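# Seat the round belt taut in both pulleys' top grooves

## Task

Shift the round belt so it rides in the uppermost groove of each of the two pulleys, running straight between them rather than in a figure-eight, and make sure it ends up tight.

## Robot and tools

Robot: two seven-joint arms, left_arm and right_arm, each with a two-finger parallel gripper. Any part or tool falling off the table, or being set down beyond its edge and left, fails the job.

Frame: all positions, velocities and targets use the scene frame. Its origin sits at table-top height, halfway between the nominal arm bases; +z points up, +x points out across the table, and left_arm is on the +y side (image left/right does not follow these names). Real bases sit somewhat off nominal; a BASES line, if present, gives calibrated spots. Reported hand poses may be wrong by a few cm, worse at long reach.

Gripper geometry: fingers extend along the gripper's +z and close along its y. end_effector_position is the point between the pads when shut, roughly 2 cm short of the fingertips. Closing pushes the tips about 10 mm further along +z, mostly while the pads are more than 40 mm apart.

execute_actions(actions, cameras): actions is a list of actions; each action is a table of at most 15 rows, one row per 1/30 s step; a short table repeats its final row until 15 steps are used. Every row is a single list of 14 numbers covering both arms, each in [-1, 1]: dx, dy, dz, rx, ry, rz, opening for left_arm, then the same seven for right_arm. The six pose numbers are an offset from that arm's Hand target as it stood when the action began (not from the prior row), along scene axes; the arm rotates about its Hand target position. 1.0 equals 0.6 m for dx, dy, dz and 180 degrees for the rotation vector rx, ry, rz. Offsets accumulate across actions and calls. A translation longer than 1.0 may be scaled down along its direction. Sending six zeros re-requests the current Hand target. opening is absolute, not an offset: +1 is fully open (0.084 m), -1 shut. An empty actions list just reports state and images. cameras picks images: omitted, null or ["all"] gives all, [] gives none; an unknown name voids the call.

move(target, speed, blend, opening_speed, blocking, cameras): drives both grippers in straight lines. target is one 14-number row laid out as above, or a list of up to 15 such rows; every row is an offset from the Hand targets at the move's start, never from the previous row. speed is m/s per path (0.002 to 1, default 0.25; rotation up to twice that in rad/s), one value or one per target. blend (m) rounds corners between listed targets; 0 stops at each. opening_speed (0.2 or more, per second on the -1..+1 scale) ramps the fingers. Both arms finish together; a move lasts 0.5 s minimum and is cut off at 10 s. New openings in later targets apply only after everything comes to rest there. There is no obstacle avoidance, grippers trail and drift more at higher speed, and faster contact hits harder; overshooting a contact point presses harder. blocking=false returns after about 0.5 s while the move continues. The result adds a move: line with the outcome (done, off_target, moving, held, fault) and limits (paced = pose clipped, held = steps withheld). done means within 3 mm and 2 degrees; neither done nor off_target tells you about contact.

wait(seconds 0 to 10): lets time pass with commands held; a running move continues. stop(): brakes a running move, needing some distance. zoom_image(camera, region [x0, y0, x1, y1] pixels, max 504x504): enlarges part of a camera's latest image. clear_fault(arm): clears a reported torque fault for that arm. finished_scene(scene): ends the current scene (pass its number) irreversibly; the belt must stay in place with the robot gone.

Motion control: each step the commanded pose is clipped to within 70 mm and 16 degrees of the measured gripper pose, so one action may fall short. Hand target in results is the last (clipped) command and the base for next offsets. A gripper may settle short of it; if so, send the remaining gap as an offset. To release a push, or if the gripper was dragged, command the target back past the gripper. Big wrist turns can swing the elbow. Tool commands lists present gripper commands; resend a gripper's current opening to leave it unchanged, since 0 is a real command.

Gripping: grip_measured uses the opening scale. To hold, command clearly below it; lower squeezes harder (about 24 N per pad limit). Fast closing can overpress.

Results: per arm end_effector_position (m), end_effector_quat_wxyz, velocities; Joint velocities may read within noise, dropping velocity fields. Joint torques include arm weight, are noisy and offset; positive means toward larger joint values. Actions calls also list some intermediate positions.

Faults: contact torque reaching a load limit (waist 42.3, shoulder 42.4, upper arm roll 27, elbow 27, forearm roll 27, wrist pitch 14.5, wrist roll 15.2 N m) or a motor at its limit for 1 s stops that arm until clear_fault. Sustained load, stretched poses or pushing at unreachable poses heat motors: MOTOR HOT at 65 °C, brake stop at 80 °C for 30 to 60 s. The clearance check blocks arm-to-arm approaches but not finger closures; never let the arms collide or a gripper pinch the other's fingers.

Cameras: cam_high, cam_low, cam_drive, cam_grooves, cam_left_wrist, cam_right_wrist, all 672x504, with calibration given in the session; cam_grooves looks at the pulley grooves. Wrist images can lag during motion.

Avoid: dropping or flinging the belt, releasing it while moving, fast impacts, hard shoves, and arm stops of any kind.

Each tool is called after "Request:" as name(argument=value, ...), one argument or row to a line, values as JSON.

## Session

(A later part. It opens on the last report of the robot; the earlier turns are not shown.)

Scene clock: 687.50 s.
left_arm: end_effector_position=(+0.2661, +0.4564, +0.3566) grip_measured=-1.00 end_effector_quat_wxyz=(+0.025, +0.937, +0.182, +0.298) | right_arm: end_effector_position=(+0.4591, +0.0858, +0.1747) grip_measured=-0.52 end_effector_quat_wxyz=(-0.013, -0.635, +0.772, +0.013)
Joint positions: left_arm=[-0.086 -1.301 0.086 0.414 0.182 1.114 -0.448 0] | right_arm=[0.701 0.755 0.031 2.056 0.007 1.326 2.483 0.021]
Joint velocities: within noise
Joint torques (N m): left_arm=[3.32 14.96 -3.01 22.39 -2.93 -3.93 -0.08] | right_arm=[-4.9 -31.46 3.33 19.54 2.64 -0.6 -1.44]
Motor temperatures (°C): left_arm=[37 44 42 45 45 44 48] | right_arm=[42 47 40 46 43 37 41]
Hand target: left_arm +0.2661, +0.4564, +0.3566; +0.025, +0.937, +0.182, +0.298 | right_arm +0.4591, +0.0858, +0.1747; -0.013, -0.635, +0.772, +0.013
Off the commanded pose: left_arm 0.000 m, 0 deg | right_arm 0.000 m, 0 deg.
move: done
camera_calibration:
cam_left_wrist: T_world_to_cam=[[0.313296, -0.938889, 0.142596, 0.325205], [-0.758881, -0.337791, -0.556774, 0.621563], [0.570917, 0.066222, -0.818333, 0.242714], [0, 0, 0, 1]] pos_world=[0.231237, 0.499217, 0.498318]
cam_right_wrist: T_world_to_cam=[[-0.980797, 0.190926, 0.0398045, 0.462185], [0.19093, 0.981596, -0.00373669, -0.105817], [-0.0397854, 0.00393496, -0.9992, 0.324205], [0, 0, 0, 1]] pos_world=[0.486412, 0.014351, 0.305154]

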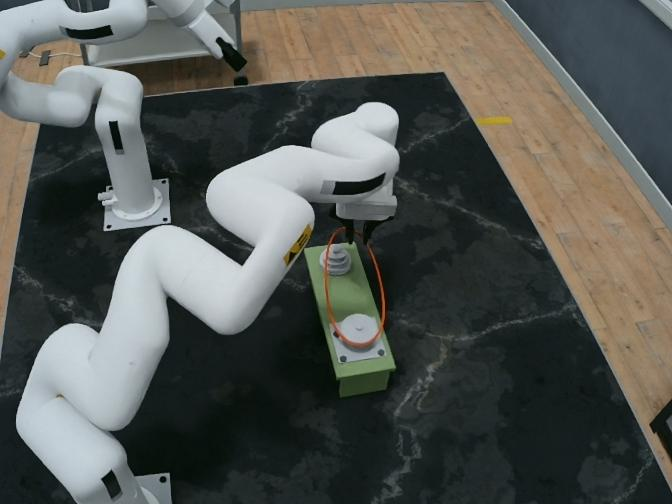

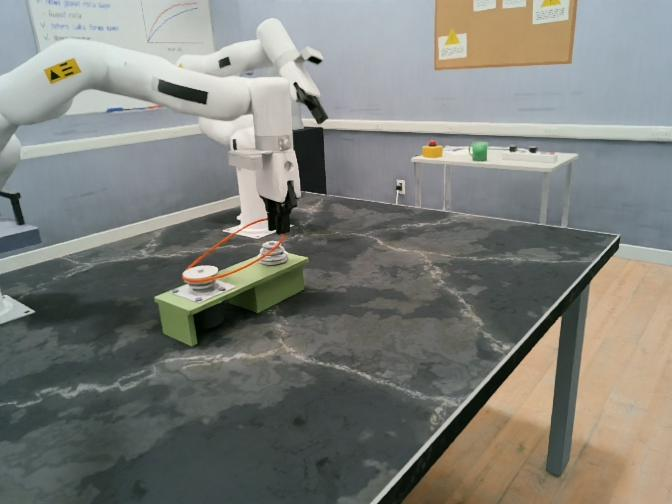

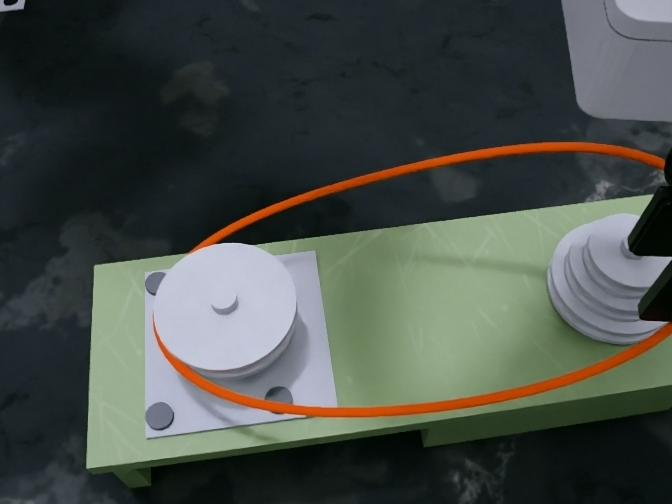

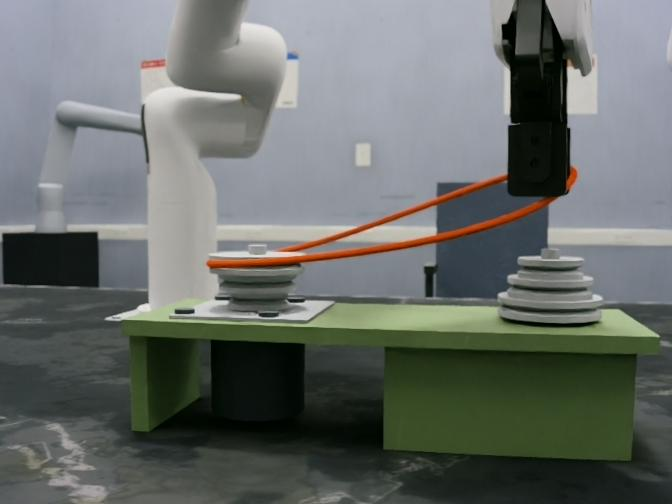

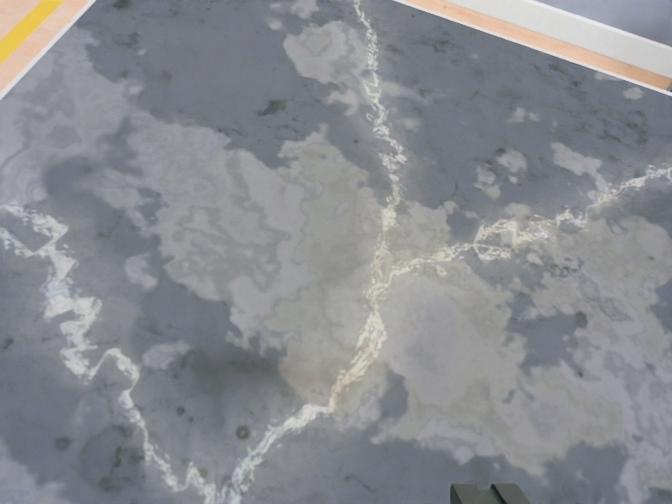

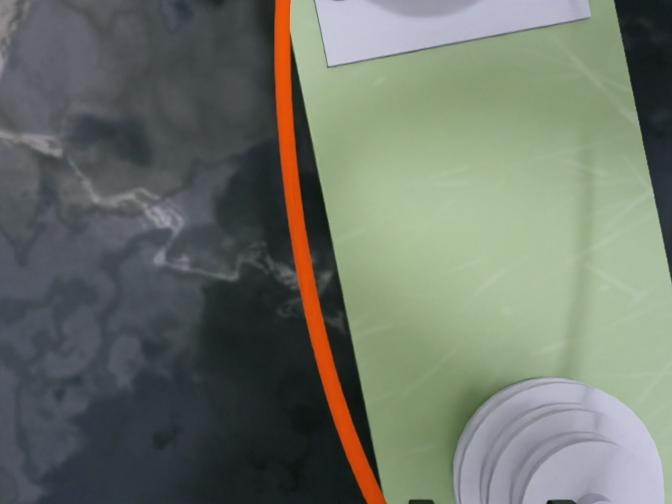

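Request:
move(
  target=[
    [0,0,0,0,0,0,-1,0,0,0,0,0,0.17,-0.5],
    [0,0,0,0,0,0,-1,0,0,0,0,0,0.17,-0.84],
    [0,0,0,0,0,0,-1,0,-0.03,-0.055,0,0,0.1,-0.84],
    [0,0,0,0,0,0,-1,0,-0.03,-0.055,0,0,0.1,-1],
  ],
  speed=0.08,
  cameras=["cam_drive","cam_grooves","cam_high"],
)

Request:
zoom_image(
  camera="cam_drive",
  region=[472, 150, 672, 350],
)

Request:
zoom_image(
  camera="cam_high",
  region=[280, 200, 420, 300],
)

Scene clock: 704.17 s.
left_arm: end_effector_position=(+0.2661, +0.4564, +0.3566) grip_measured=-1.00 end_effector_quat_wxyz=(+0.025, +0.937, +0.182, +0.298) | right_arm: end_effector_position=(+0.4591, +0.0678, +0.1417) grip_measured=-0.94 end_effector_quat_wxyz=(+0.015, +0.748, -0.663, -0.011)
Joint positions: left_arm=[-0.086 -1.301 0.086 0.414 0.182 1.114 -0.448 0] | right_arm=[0.651 0.725 0.078 1.911 -0.036 1.22 2.17 0.003]
Joint velocities: within noise
Joint torques (N m): left_arm=[3.58 15.03 -2.99 22.49 -3.11 -3.87 -0.04] | right_arm=[-5.3 -45.83 -1.79 13.04 2.56 -3.62 1.6]
Motor temperatures (°C): left_arm=[37 44 42 45 45 44 48] | right_arm=[42 47 39 47 43 37 41]
Hand target: left_arm +0.2661, +0.4564, +0.3566; +0.025, +0.937, +0.182, +0.298 | right_arm +0.4591, +0.0678, +0.1417; +0.015, +0.748, -0.663, -0.011
Off the commanded pose: left_arm 0.000 m, 0 deg | right_arm 0.000 m, 0 deg.
move: done
Images, in order (width x height): cam_high 672x504, cam_drive 672x504, cam_grooves 672x504.

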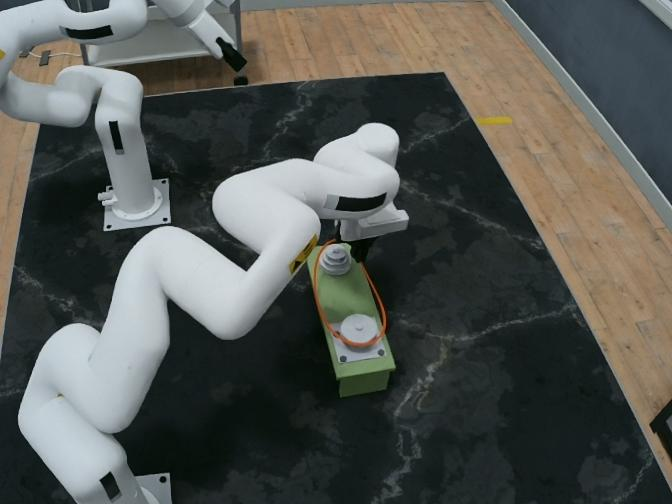

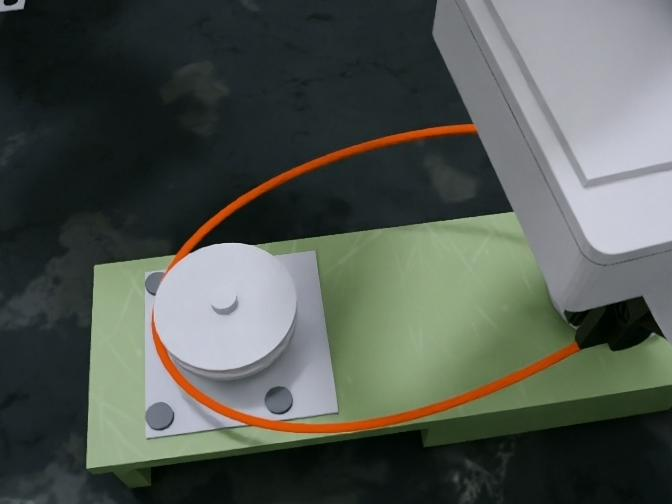

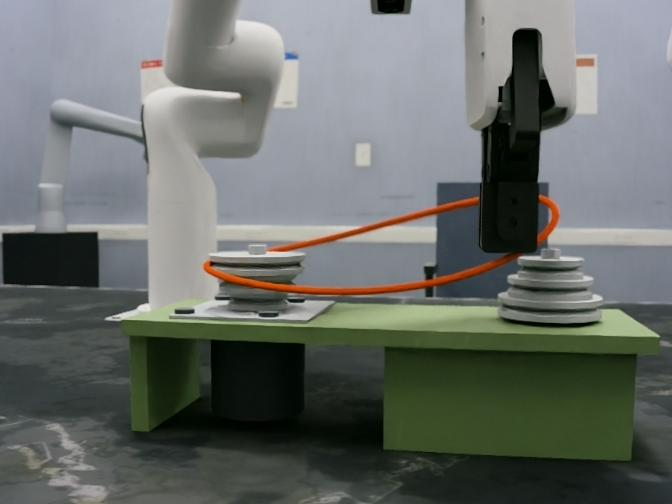

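Scaled by 2.520 from the camera's 672x504 image, which has a finer 960x720 frame.

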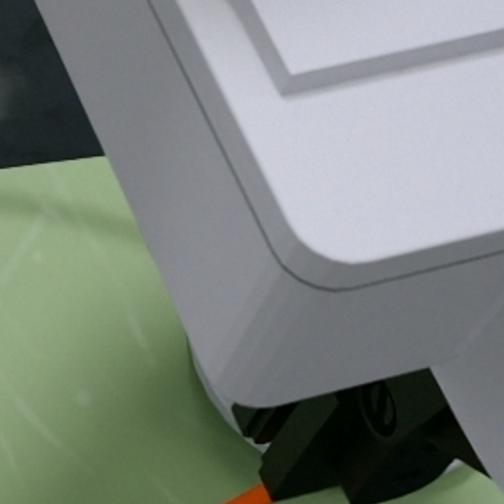

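Scaled by 3.600 from the camera's 672x504 image, which has a finer 960x720 frame.

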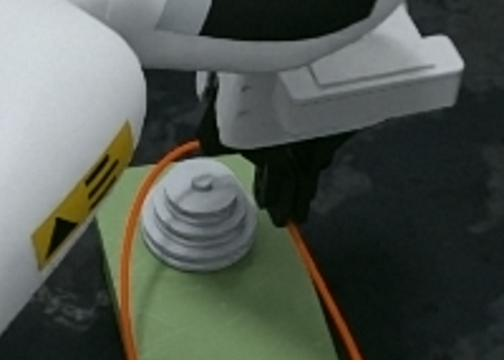

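Request:
zoom_image(
  camera="cam_grooves",
  region=[180, 220, 330, 320],
)

Request:
move(
  target=[
    [0,0,0,0,0,0,-1,0,0.05,0,0,0,0,-1],
    [0,0,0,0,0,0,-1,0,0.05,0,0,0,0,-0.8],
    [0,0,0,0,0,0,-1,0,0.05,0,0,0,0,-1],
  ],
  speed=0.08,
  cameras=["cam_drive","cam_grooves","cam_high"],
)

Request:
zoom_image(
  camera="cam_drive",
  region=[472, 150, 672, 350],
)

Request:
zoom_image(
  camera="cam_high",
  region=[280, 200, 420, 300],
)

Request:
zoom_image(
  camera="cam_grooves",
  region=[180, 220, 330, 320],
)

Scaled by 3.360 from the camera's 672x504 image, which has a finer 960x720 frame.

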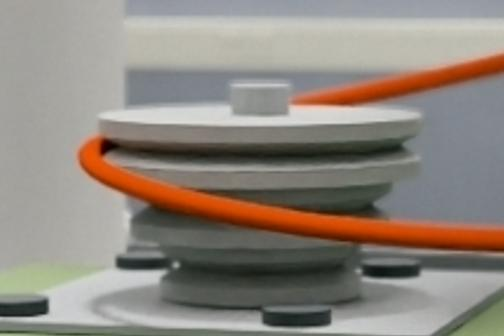

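Scene clock: 711.17 s.
left_arm: end_effector_position=(+0.2661, +0.4564, +0.3566) grip_measured=-1.00 end_effector_quat_wxyz=(+0.025, +0.937, +0.182, +0.298) | right_arm: end_effector_position=(+0.4591, +0.0978, +0.1417) grip_measured=-1.00 end_effector_quat_wxyz=(+0.015, +0.748, -0.663, -0.011)
Joint positions: left_arm=[-0.086 -1.301 0.086 0.414 0.182 1.114 -0.448 0] | right_arm=[0.689 0.821 0.082 2.074 -0.042 1.286 2.205 0]
Joint velocities: within noise
Joint torques (N m): left_arm=[3.63 15.02 -2.84 22.59 -2.99 -3.84 -0.04] | right_arm=[5.65 -32.7 0.25 18.86 -2.04 -0.9 1.45]
Motor temperatures (°C): left_arm=[37 44 42 45 45 44 48] | right_arm=[42 48 39 47 43 37 41]
Hand target: left_arm +0.2661, +0.4564, +0.3566; +0.025, +0.937, +0.182, +0.298 | right_arm +0.4591, +0.0978, +0.1417; +0.015, +0.748, -0.663, -0.011
Off the commanded pose: left_arm 0.000 m, 0 deg | right_arm 0.000 m, 0 deg.
move: done
Images, in order (width x height): cam_high 672x504, cam_drive 672x504, cam_grooves 672x504.

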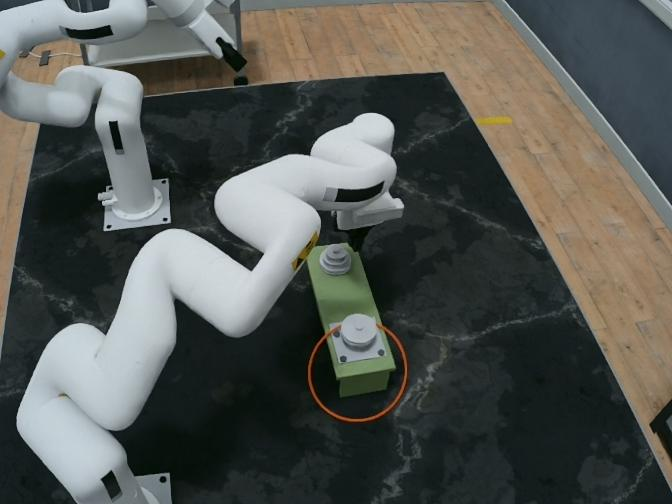

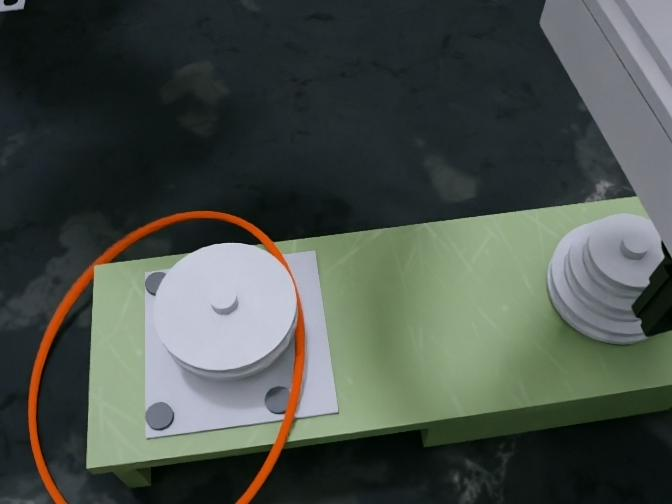

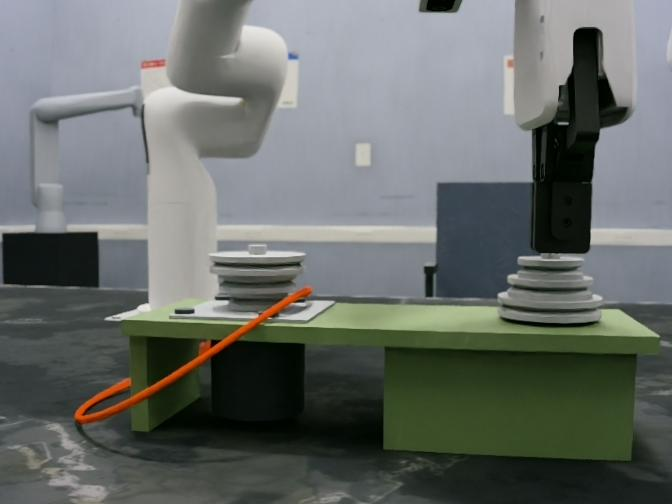

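Scaled by 2.520 from the camera's 672x504 image, which has a finer 960x720 frame.

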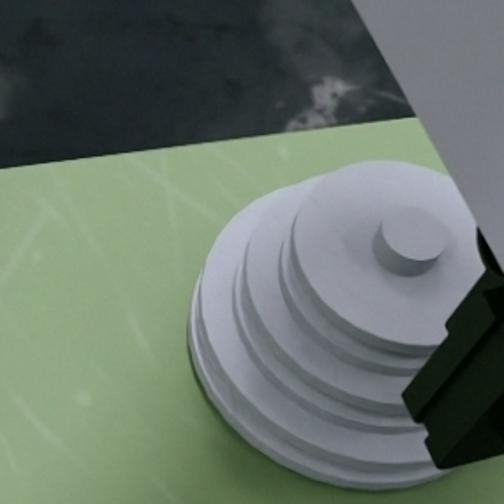

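Scaled by 3.600 from the camera's 672x504 image, which has a finer 960x720 frame.

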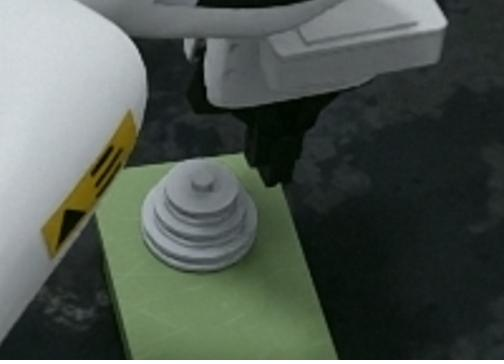

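Scaled by 3.360 from the camera's 672x504 image, which has a finer 960x720 frame.

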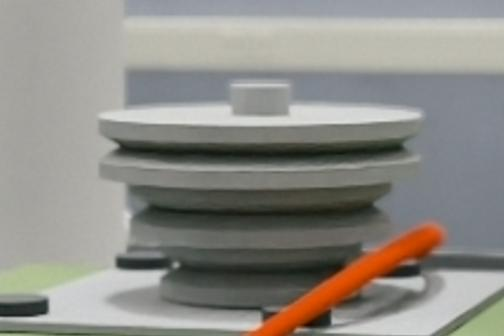

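Request:
move(
  target=[0,0,0,0,0,0,-1,0.005,-0.0,0.12,0,0,0,-0.5],
  speed=0.12,
  cameras=["cam_drive","cam_grooves","cam_high","cam_low"],
)

Request:
move(
  target=[0,0,0,0,0,0,-1,0.005,-0.23,0.05,0,0,0.2,-0.4],
  speed=0.2,
)

Request:
zoom_image(
  camera="cam_high",
  region=[290, 290, 430, 430],
)

Request:
zoom_image(
  camera="cam_low",
  region=[130, 230, 270, 370],
)

Scene clock: 725.50 s.
left_arm: end_effector_position=(+0.2661, +0.4564, +0.3566) grip_measured=-1.00 end_effector_quat_wxyz=(+0.025, +0.937, +0.182, +0.298) | right_arm: end_effector_position=(+0.4621, +0.0978, +0.2137) grip_measured=-0.52 end_effector_quat_wxyz=(+0.015, +0.748, -0.663, -0.011)
Joint positions: left_arm=[-0.086 -1.301 0.086 0.414 0.182 1.114 -0.448 0] | right_arm=[0.695 0.843 0.082 2.316 -0.041 1.507 2.2 0.021]
Joint velocities: within noise
Joint torques (N m): left_arm=[3.49 14.97 -2.95 22.48 -2.99 -3.89 -0.1] | right_arm=[6.32 -32.34 -2.26 19.17 -2.27 -0.5 -1.38]
Motor temperatures (°C): left_arm=[37 44 42 46 45 44 48] | right_arm=[42 48 39 47 43 37 41]
Hand target: left_arm +0.2661, +0.4564, +0.3566; +0.025, +0.937, +0.182, +0.298 | right_arm +0.4621, +0.0978, +0.2137; +0.015, +0.748, -0.663, -0.011
Off the commanded pose: left_arm 0.000 m, 0 deg | right_arm 0.000 m, 0 deg.
move: done
Images, in order (width x height): cam_high 672x504, cam_low 672x504, cam_drive 672x504, cam_grooves 672x504.

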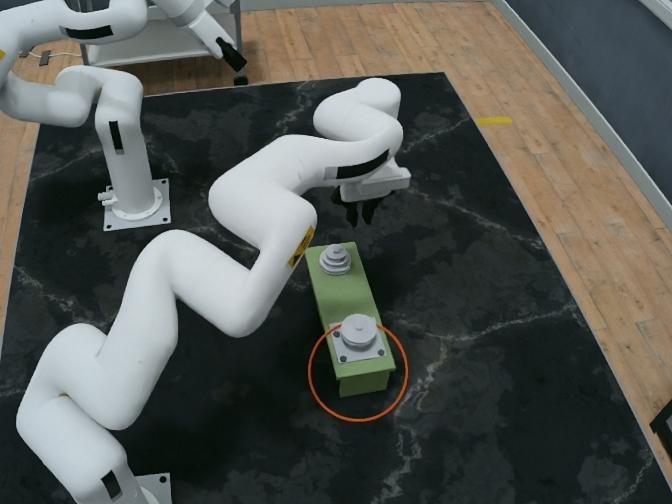

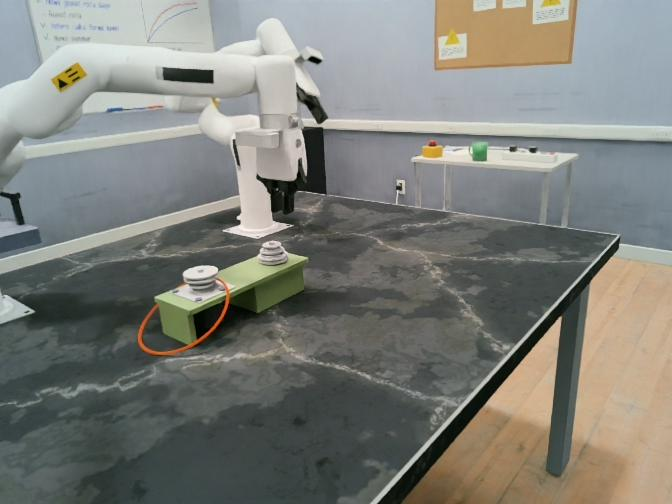

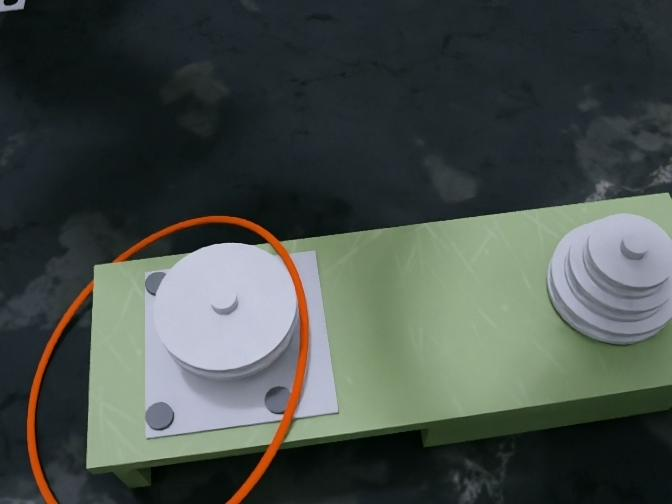

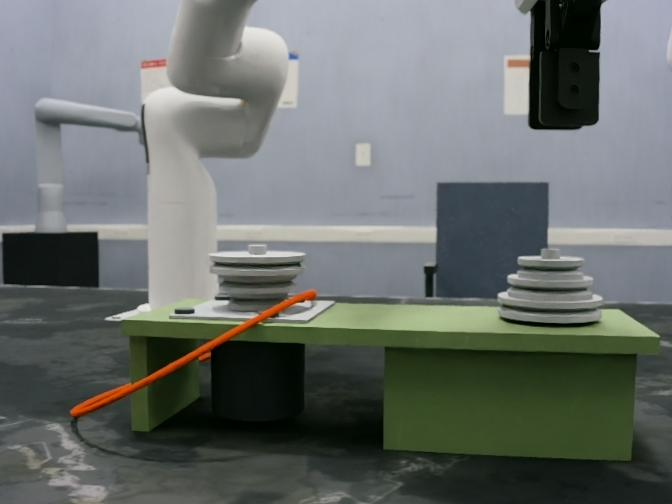

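Scene clock: 727.63 s.
left_arm: end_effector_position=(+0.2661, +0.4564, +0.3566) grip_measured=-1.00 end_effector_quat_wxyz=(+0.025, +0.937, +0.182, +0.298) | right_arm: end_effector_position=(+0.4651, -0.0402, +0.2437) grip_measured=-0.42 end_effector_quat_wxyz=(+0.017, +0.917, -0.400, -0.006)
Joint positions: left_arm=[-0.086 -1.301 0.086 0.414 0.182 1.114 -0.448 0] | right_arm=[0.461 0.437 0.136 1.746 -0.068 1.349 1.421 0.026]
Joint velocities: within noise
Joint torques (N m): left_arm=[3.49 15.07 -2.82 22.49 -2.86 -3.95 -0.01] | right_arm=[-5.22 -40.67 3.9 12.96 2.66 -3.56 -1.5]
Motor temperatures (°C): left_arm=[37 44 42 46 45 44 48] | right_arm=[42 48 39 47 43 37 41]
Hand target: left_arm +0.2661, +0.4564, +0.3566; +0.025, +0.937, +0.182, +0.298 | right_arm +0.4651, -0.0402, +0.2437; +0.017, +0.917, -0.399, -0.006
Off the commanded pose: left_arm 0.000 m, 0 deg | right_arm 0.000 m, 0 deg.
move: done
camera_calibration:
cam_left_wrist: T_world_to_cam=[[0.313296, -0.938889, 0.142596, 0.325205], [-0.758881, -0.337791, -0.556774, 0.621563], [0.570917, 0.066222, -0.818333, 0.242714], [0, 0, 0, 1]] pos_world=[0.231237, 0.499217, 0.498318]
cam_right_wrist: T_world_to_cam=[[-0.731003, -0.681207, 0.0398941, 0.338072], [-0.681858, 0.731474, -0.00389199, 0.412936], [-0.0265303, -0.0300472, -0.999196, 0.386343], [0, 0, 0, 1]] pos_world=[0.538945, -0.0601462, 0.374153]

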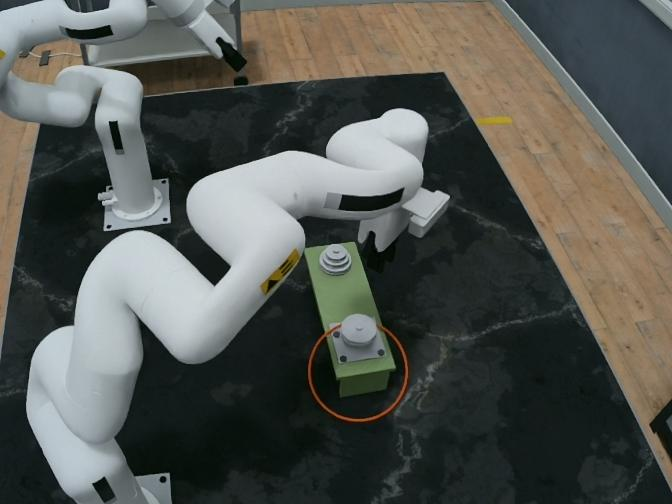

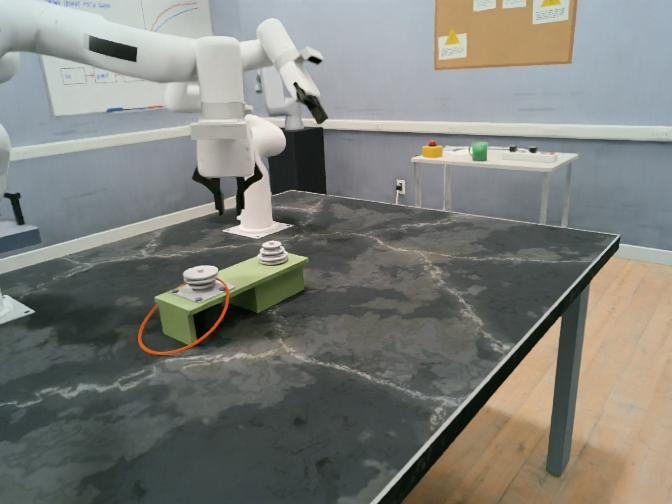

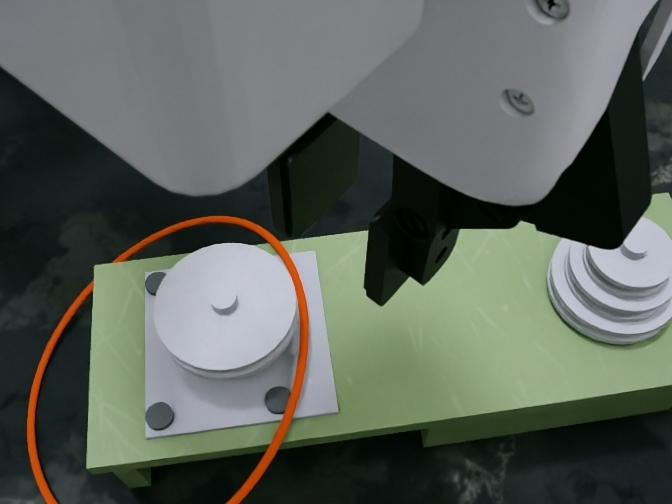

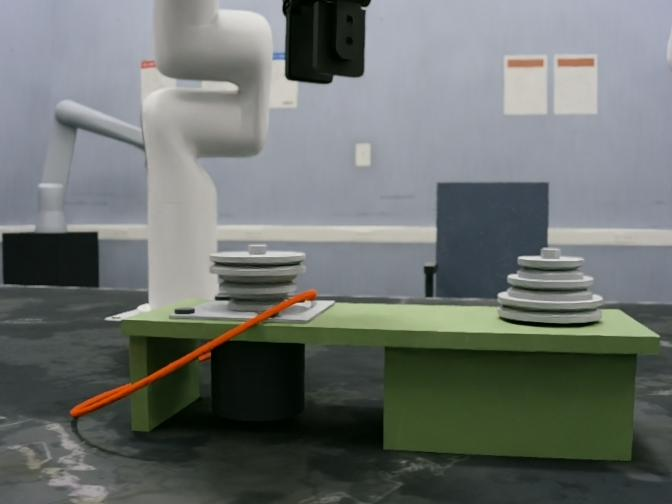

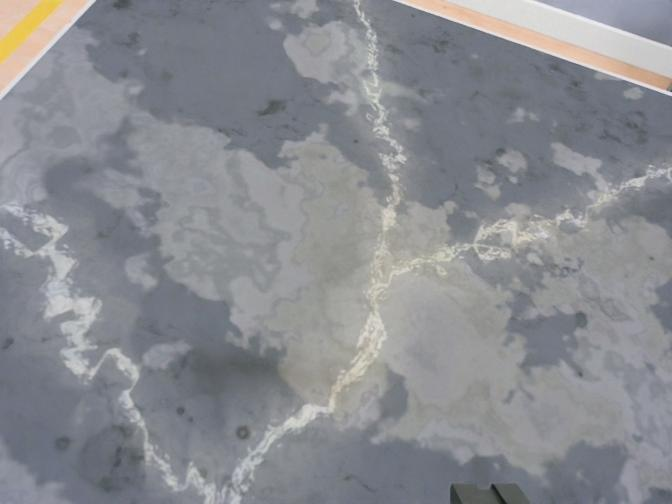

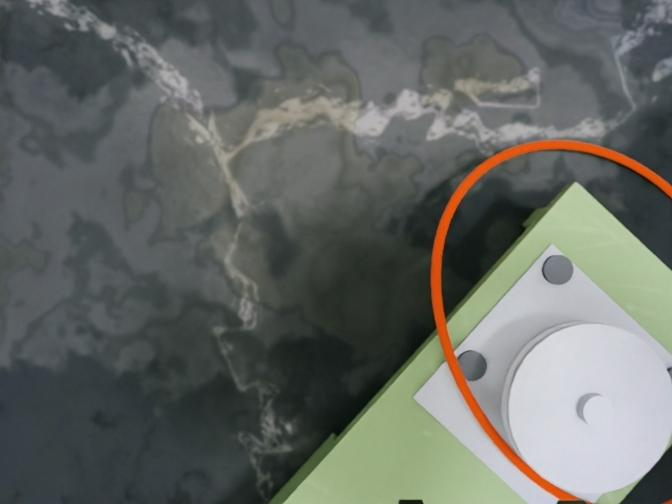

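Scaled by 3.600 from the camera's 672x504 image, which has a finer 960x720 frame.

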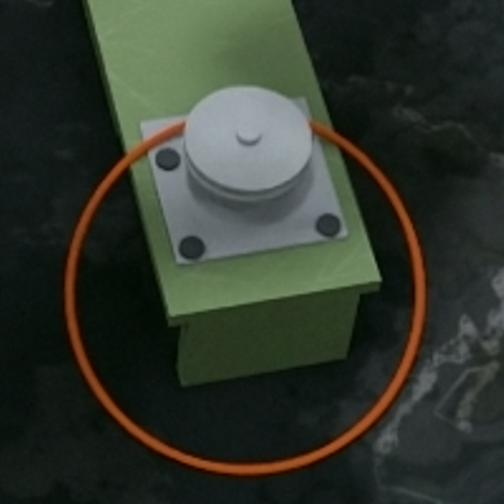

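Scaled by 3.600 from the camera's 672x504 image, which has a finer 960x720 frame.

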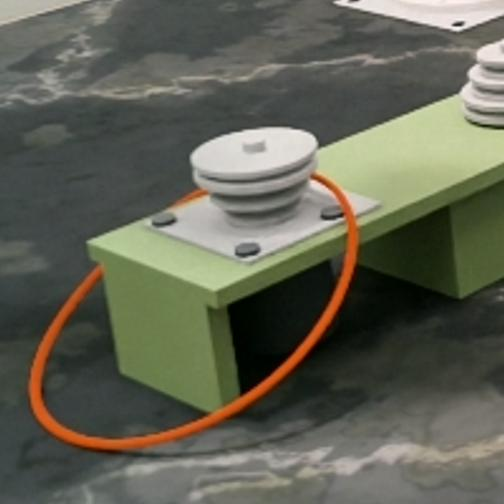

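Request:
move(
  target=[
    [0,0,0,0,0,0,-1,0.008,-0.053,-0.15,0,0,0.066,-0.62],
    [0,0,0,0,0,0,-1,0.008,-0.053,-0.2395,0,0,0.066,-0.62],
  ],
  speed=[0.15,0.04],
  cameras=["cam_drive","cam_grooves","cam_high","cam_low"],
)

Request:
zoom_image(
  camera="cam_low",
  region=[130, 230, 270, 370],
)

Request:
zoom_image(
  camera="cam_grooves",
  region=[220, 220, 370, 320],
)

Request:
zoom_image(
  camera="cam_drive",
  region=[200, 230, 400, 430],
)

Scene clock: 749.27 s.
left_arm: end_effector_position=(+0.2661, +0.4564, +0.3566) grip_measured=-1.00 end_effector_quat_wxyz=(+0.025, +0.937, +0.182, +0.298) | right_arm: end_effector_position=(+0.4700, -0.0719, +0.1007) grip_measured=-0.64 end_effector_quat_wxyz=(+0.018, +0.953, -0.303, -0.004) end_effector_velocity=(+0.000, +0.001, +0.000) end_effector_angular_velocity=(+0.001, -0.003, +0.001)
Joint positions: left_arm=[-0.086 -1.301 0.086 0.414 0.182 1.114 -0.448 0] | right_arm=[0.4 0.512 0.137 1.437 -0.104 0.964 1.192 0.016]
Joint velocities: left_arm=[within noise] | right_arm=[0.001 0.001 0.001 0.001 -0.001 -0.003 0.001 0.001]
Joint torques (N m): left_arm=[3.53 14.75 -2.95 22.43 -2.98 -3.88 -0.03] | right_arm=[7.43 -0.21 -0.74 -4.55 -1.78 -0.36 1.65]
Motor temperatures (°C): left_arm=[37 44 42 46 45 44 48] | right_arm=[42 48 38 46 43 37 41]
Hand target: left_arm +0.2661, +0.4564, +0.3566; +0.025, +0.937, +0.182, +0.298 | right_arm +0.4699, -0.0720, +0.1000; +0.018, +0.953, -0.303, -0.004
Off the commanded pose: left_arm 0.000 m, 0 deg | right_arm 0.001 m, 0 deg.
move: done
Images, in order (width x height): cam_high 672x504, cam_low 672x504, cam_drive 672x504, cam_grooves 672x504.

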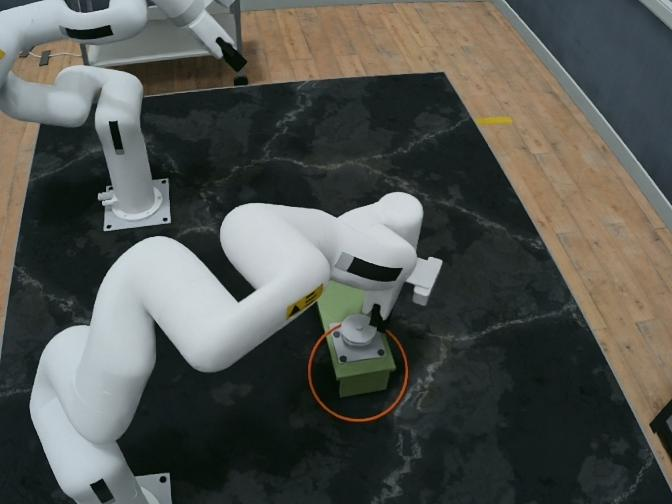

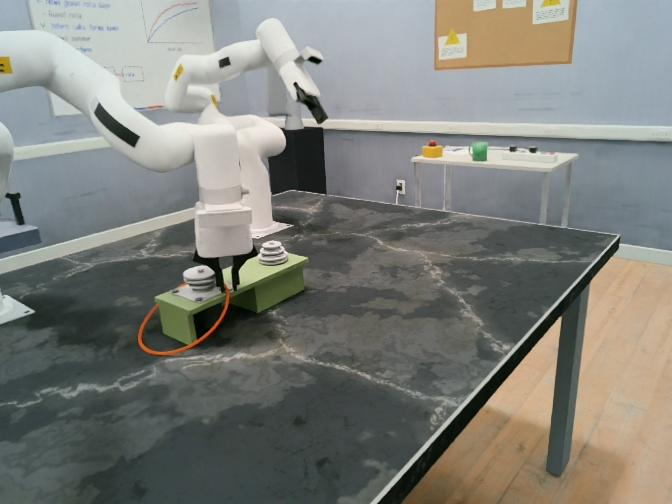

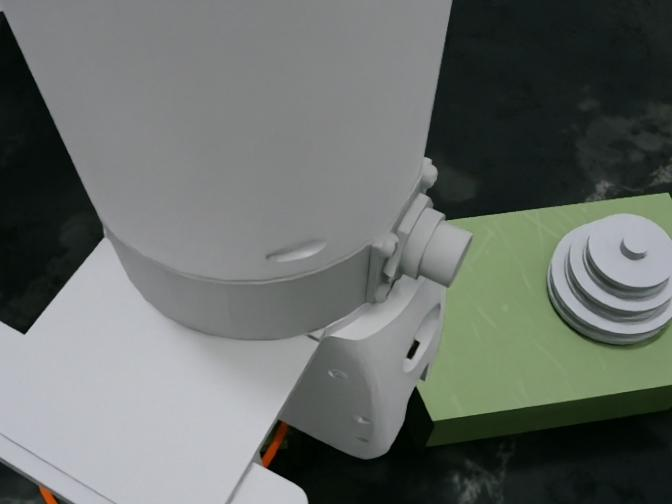

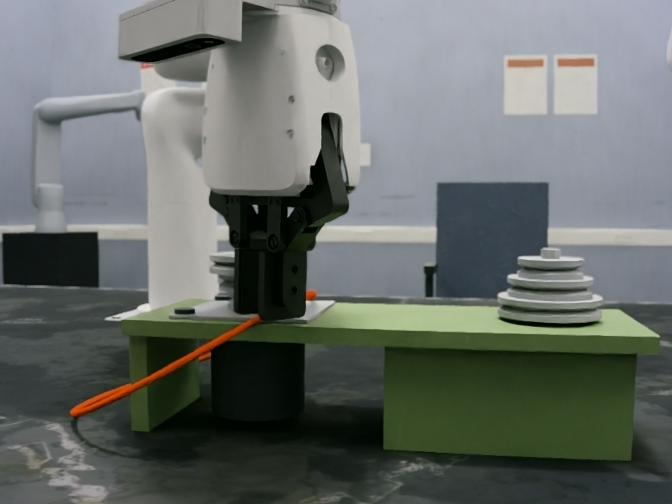

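Scaled by 3.600 from the camera's 672x504 image, which has a finer 960x720 frame.

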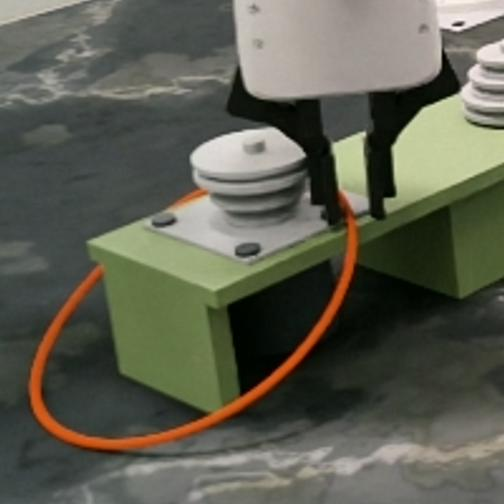

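Scaled by 3.360 from the camera's 672x504 image, which has a finer 960x720 frame.

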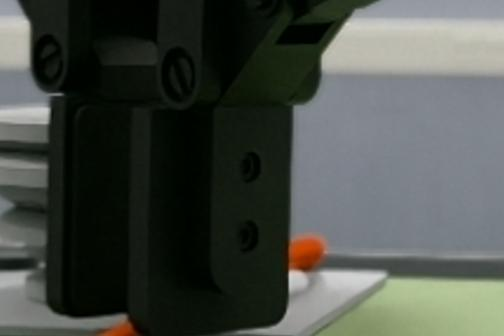

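Scaled by 2.520 from the camera's 672x504 image, which has a finer 960x720 frame.

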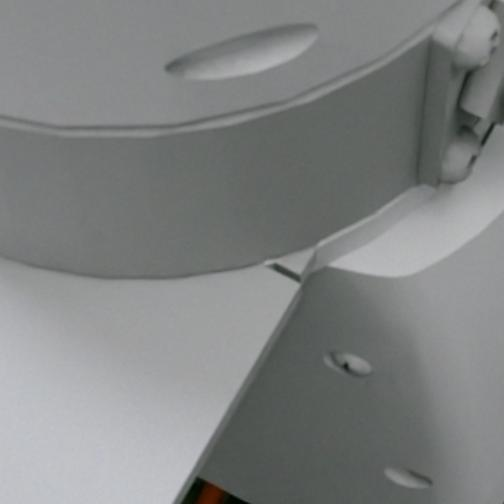

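Request:
move(
  target=[
    [0,0,0,0,0,0,-1,0,0,0.0025,0,0,0,-0.62],
    [0,0,0,0,0,0,-1,0,0,0.0025,0,0,0,-1],
    [0,0,0,0,0,0,-1,0.0,0.01,0.08,0,0,0,-1],
  ],
  speed=0.06,
  cameras=["cam_drive","cam_grooves","cam_high","cam_low"],
)

Scene clock: 754.33 s.
left_arm: end_effector_position=(+0.2661, +0.4564, +0.3566) grip_measured=-1.00 end_effector_quat_wxyz=(+0.025, +0.937, +0.182, +0.298) | right_arm: end_effector_position=(+0.4699, -0.0660, +0.1480) grip_measured=-0.93 end_effector_quat_wxyz=(+0.018, +0.953, -0.302, -0.004)
Joint positions: left_arm=[-0.086 -1.301 0.086 0.414 0.182 1.114 -0.448 0] | right_arm=[0.405 0.462 0.145 1.505 -0.093 1.081 1.192 0.003]
Joint velocities: within noise
Joint torques (N m): left_arm=[3.5 14.8 -2.84 22.61 -2.87 -3.79 -0.05] | right_arm=[6.14 -40.42 4.31 18.96 2.68 -0.55 1.43]
Motor temperatures (°C): left_arm=[37 44 42 46 45 44 48] | right_arm=[42 48 38 46 43 37 41]
Hand target: left_arm +0.2661, +0.4564, +0.3566; +0.025, +0.937, +0.182, +0.298 | right_arm +0.4699, -0.0660, +0.1480; +0.018, +0.953, -0.303, -0.004
Off the commanded pose: left_arm 0.000 m, 0 deg | right_arm 0.000 m, 0 deg.
move: done
Images, in order (width x height): cam_high 672x504, cam_low 672x504, cam_drive 672x504, cam_grooves 672x504.

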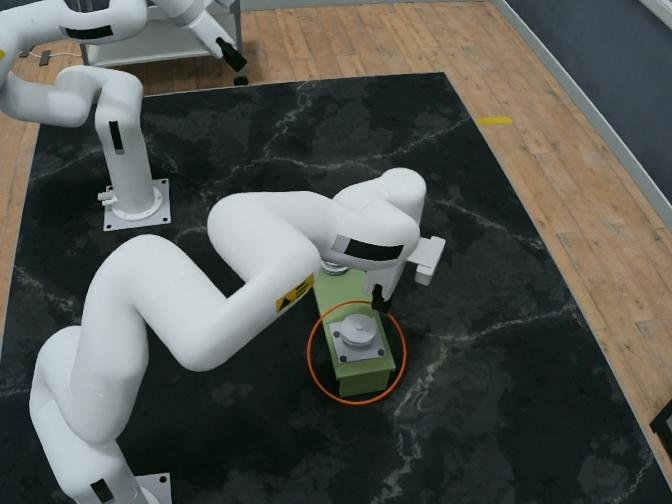

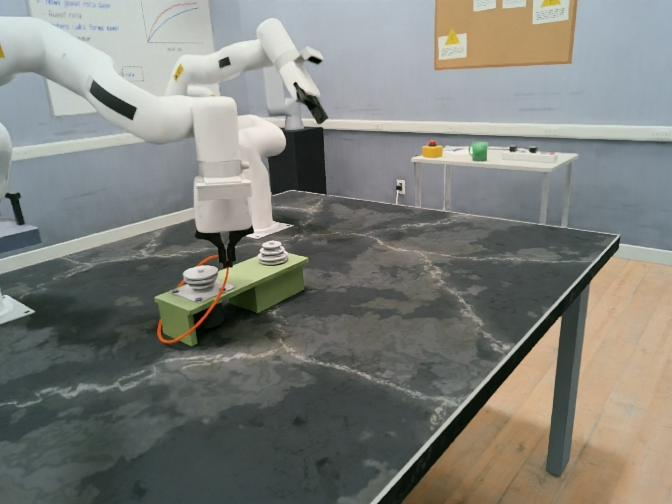

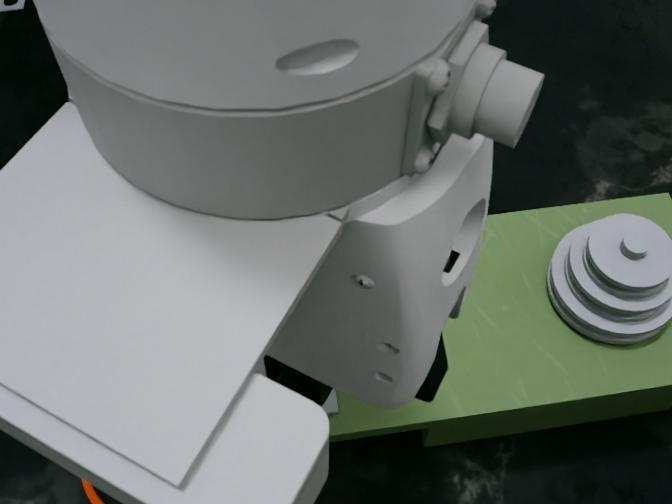

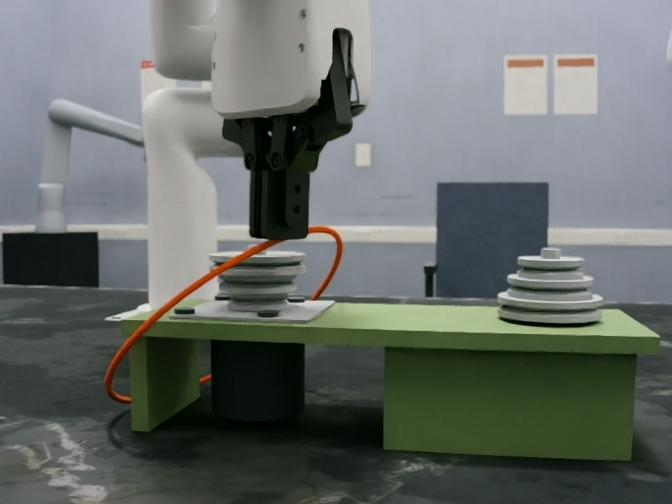

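Request:
move(
  target=[0,0,0,0,0,0,-1,0,0.03,0.1,-0.17,0,0,-1],
  speed=0.1,
  cameras=["cam_drive","cam_grooves","cam_high","cam_low"],
)

Scene clock: 761.07 s.
left_arm: end_effector_position=(+0.2661, +0.4564, +0.3566) grip_measured=-1.00 end_effector_quat_wxyz=(+0.025, +0.937, +0.182, +0.298) | right_arm: end_effector_position=(+0.4699, -0.0480, +0.2080) grip_measured=-0.93 end_effector_quat_wxyz=(+0.269, +0.914, -0.293, +0.076)
Joint positions: left_arm=[-0.086 -1.301 0.086 0.414 0.182 1.114 -0.448 0] | right_arm=[0.711 0.826 0.028 2.234 -0.429 1.803 1.335 0.003]
Joint velocities: within noise
Joint torques (N m): left_arm=[3.58 14.91 -2.77 22.54 -2.92 -3.91 -0.11] | right_arm=[6.14 -31.24 -3.91 18.45 -3.02 0.63 -1.31]
Motor temperatures (°C): left_arm=[37 44 42 46 45 44 48] | right_arm=[42 48 38 47 43 37 41]
Hand target: left_arm +0.2661, +0.4564, +0.3566; +0.025, +0.937, +0.182, +0.298 | right_arm +0.4699, -0.0480, +0.2080; +0.269, +0.914, -0.293, +0.076
Off the commanded pose: left_arm 0.000 m, 0 deg | right_arm 0.000 m, 0 deg.
move: done
Images, in order (width x height): cam_high 672x504, cam_low 672x504, cam_drive 672x504, cam_grooves 672x504.

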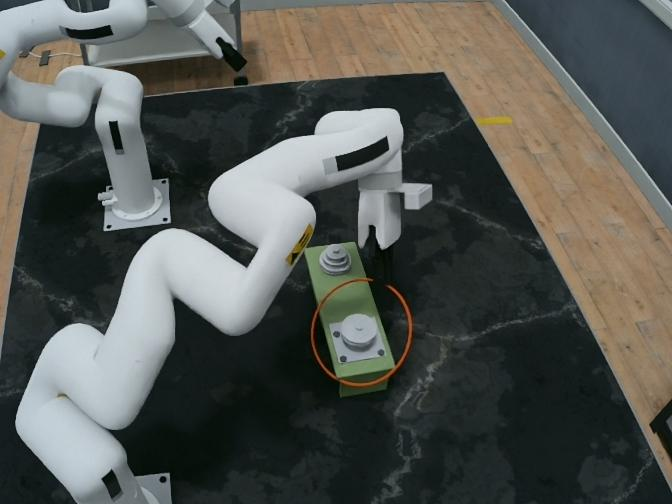

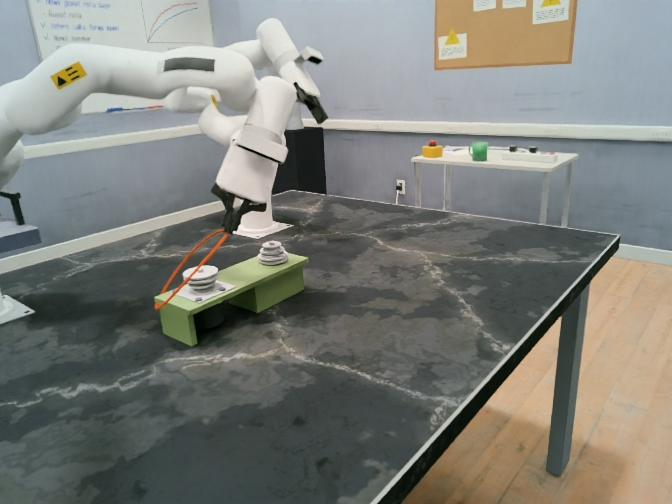

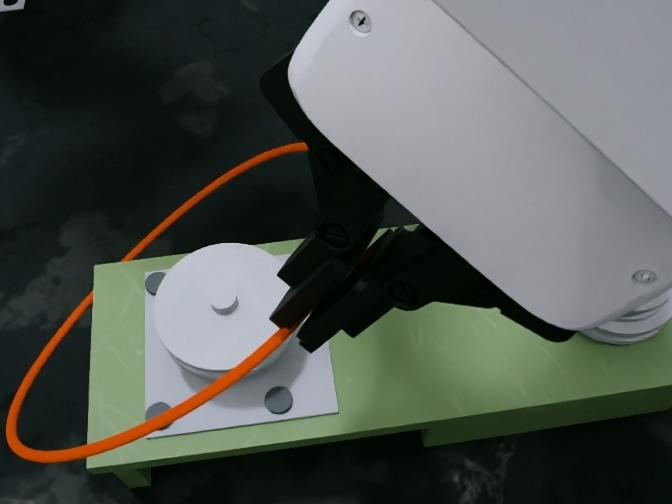

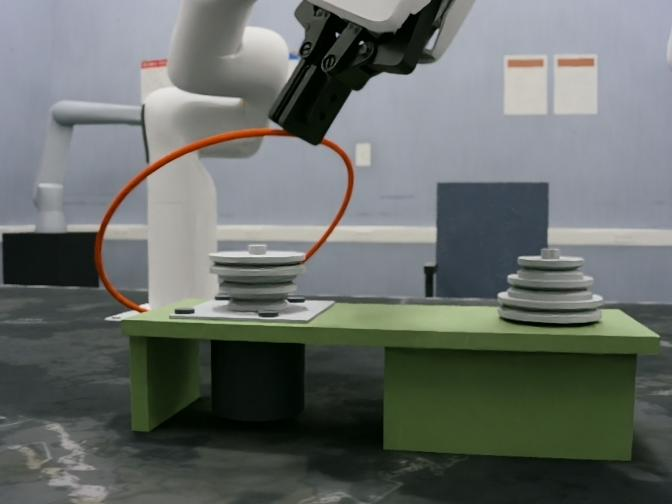

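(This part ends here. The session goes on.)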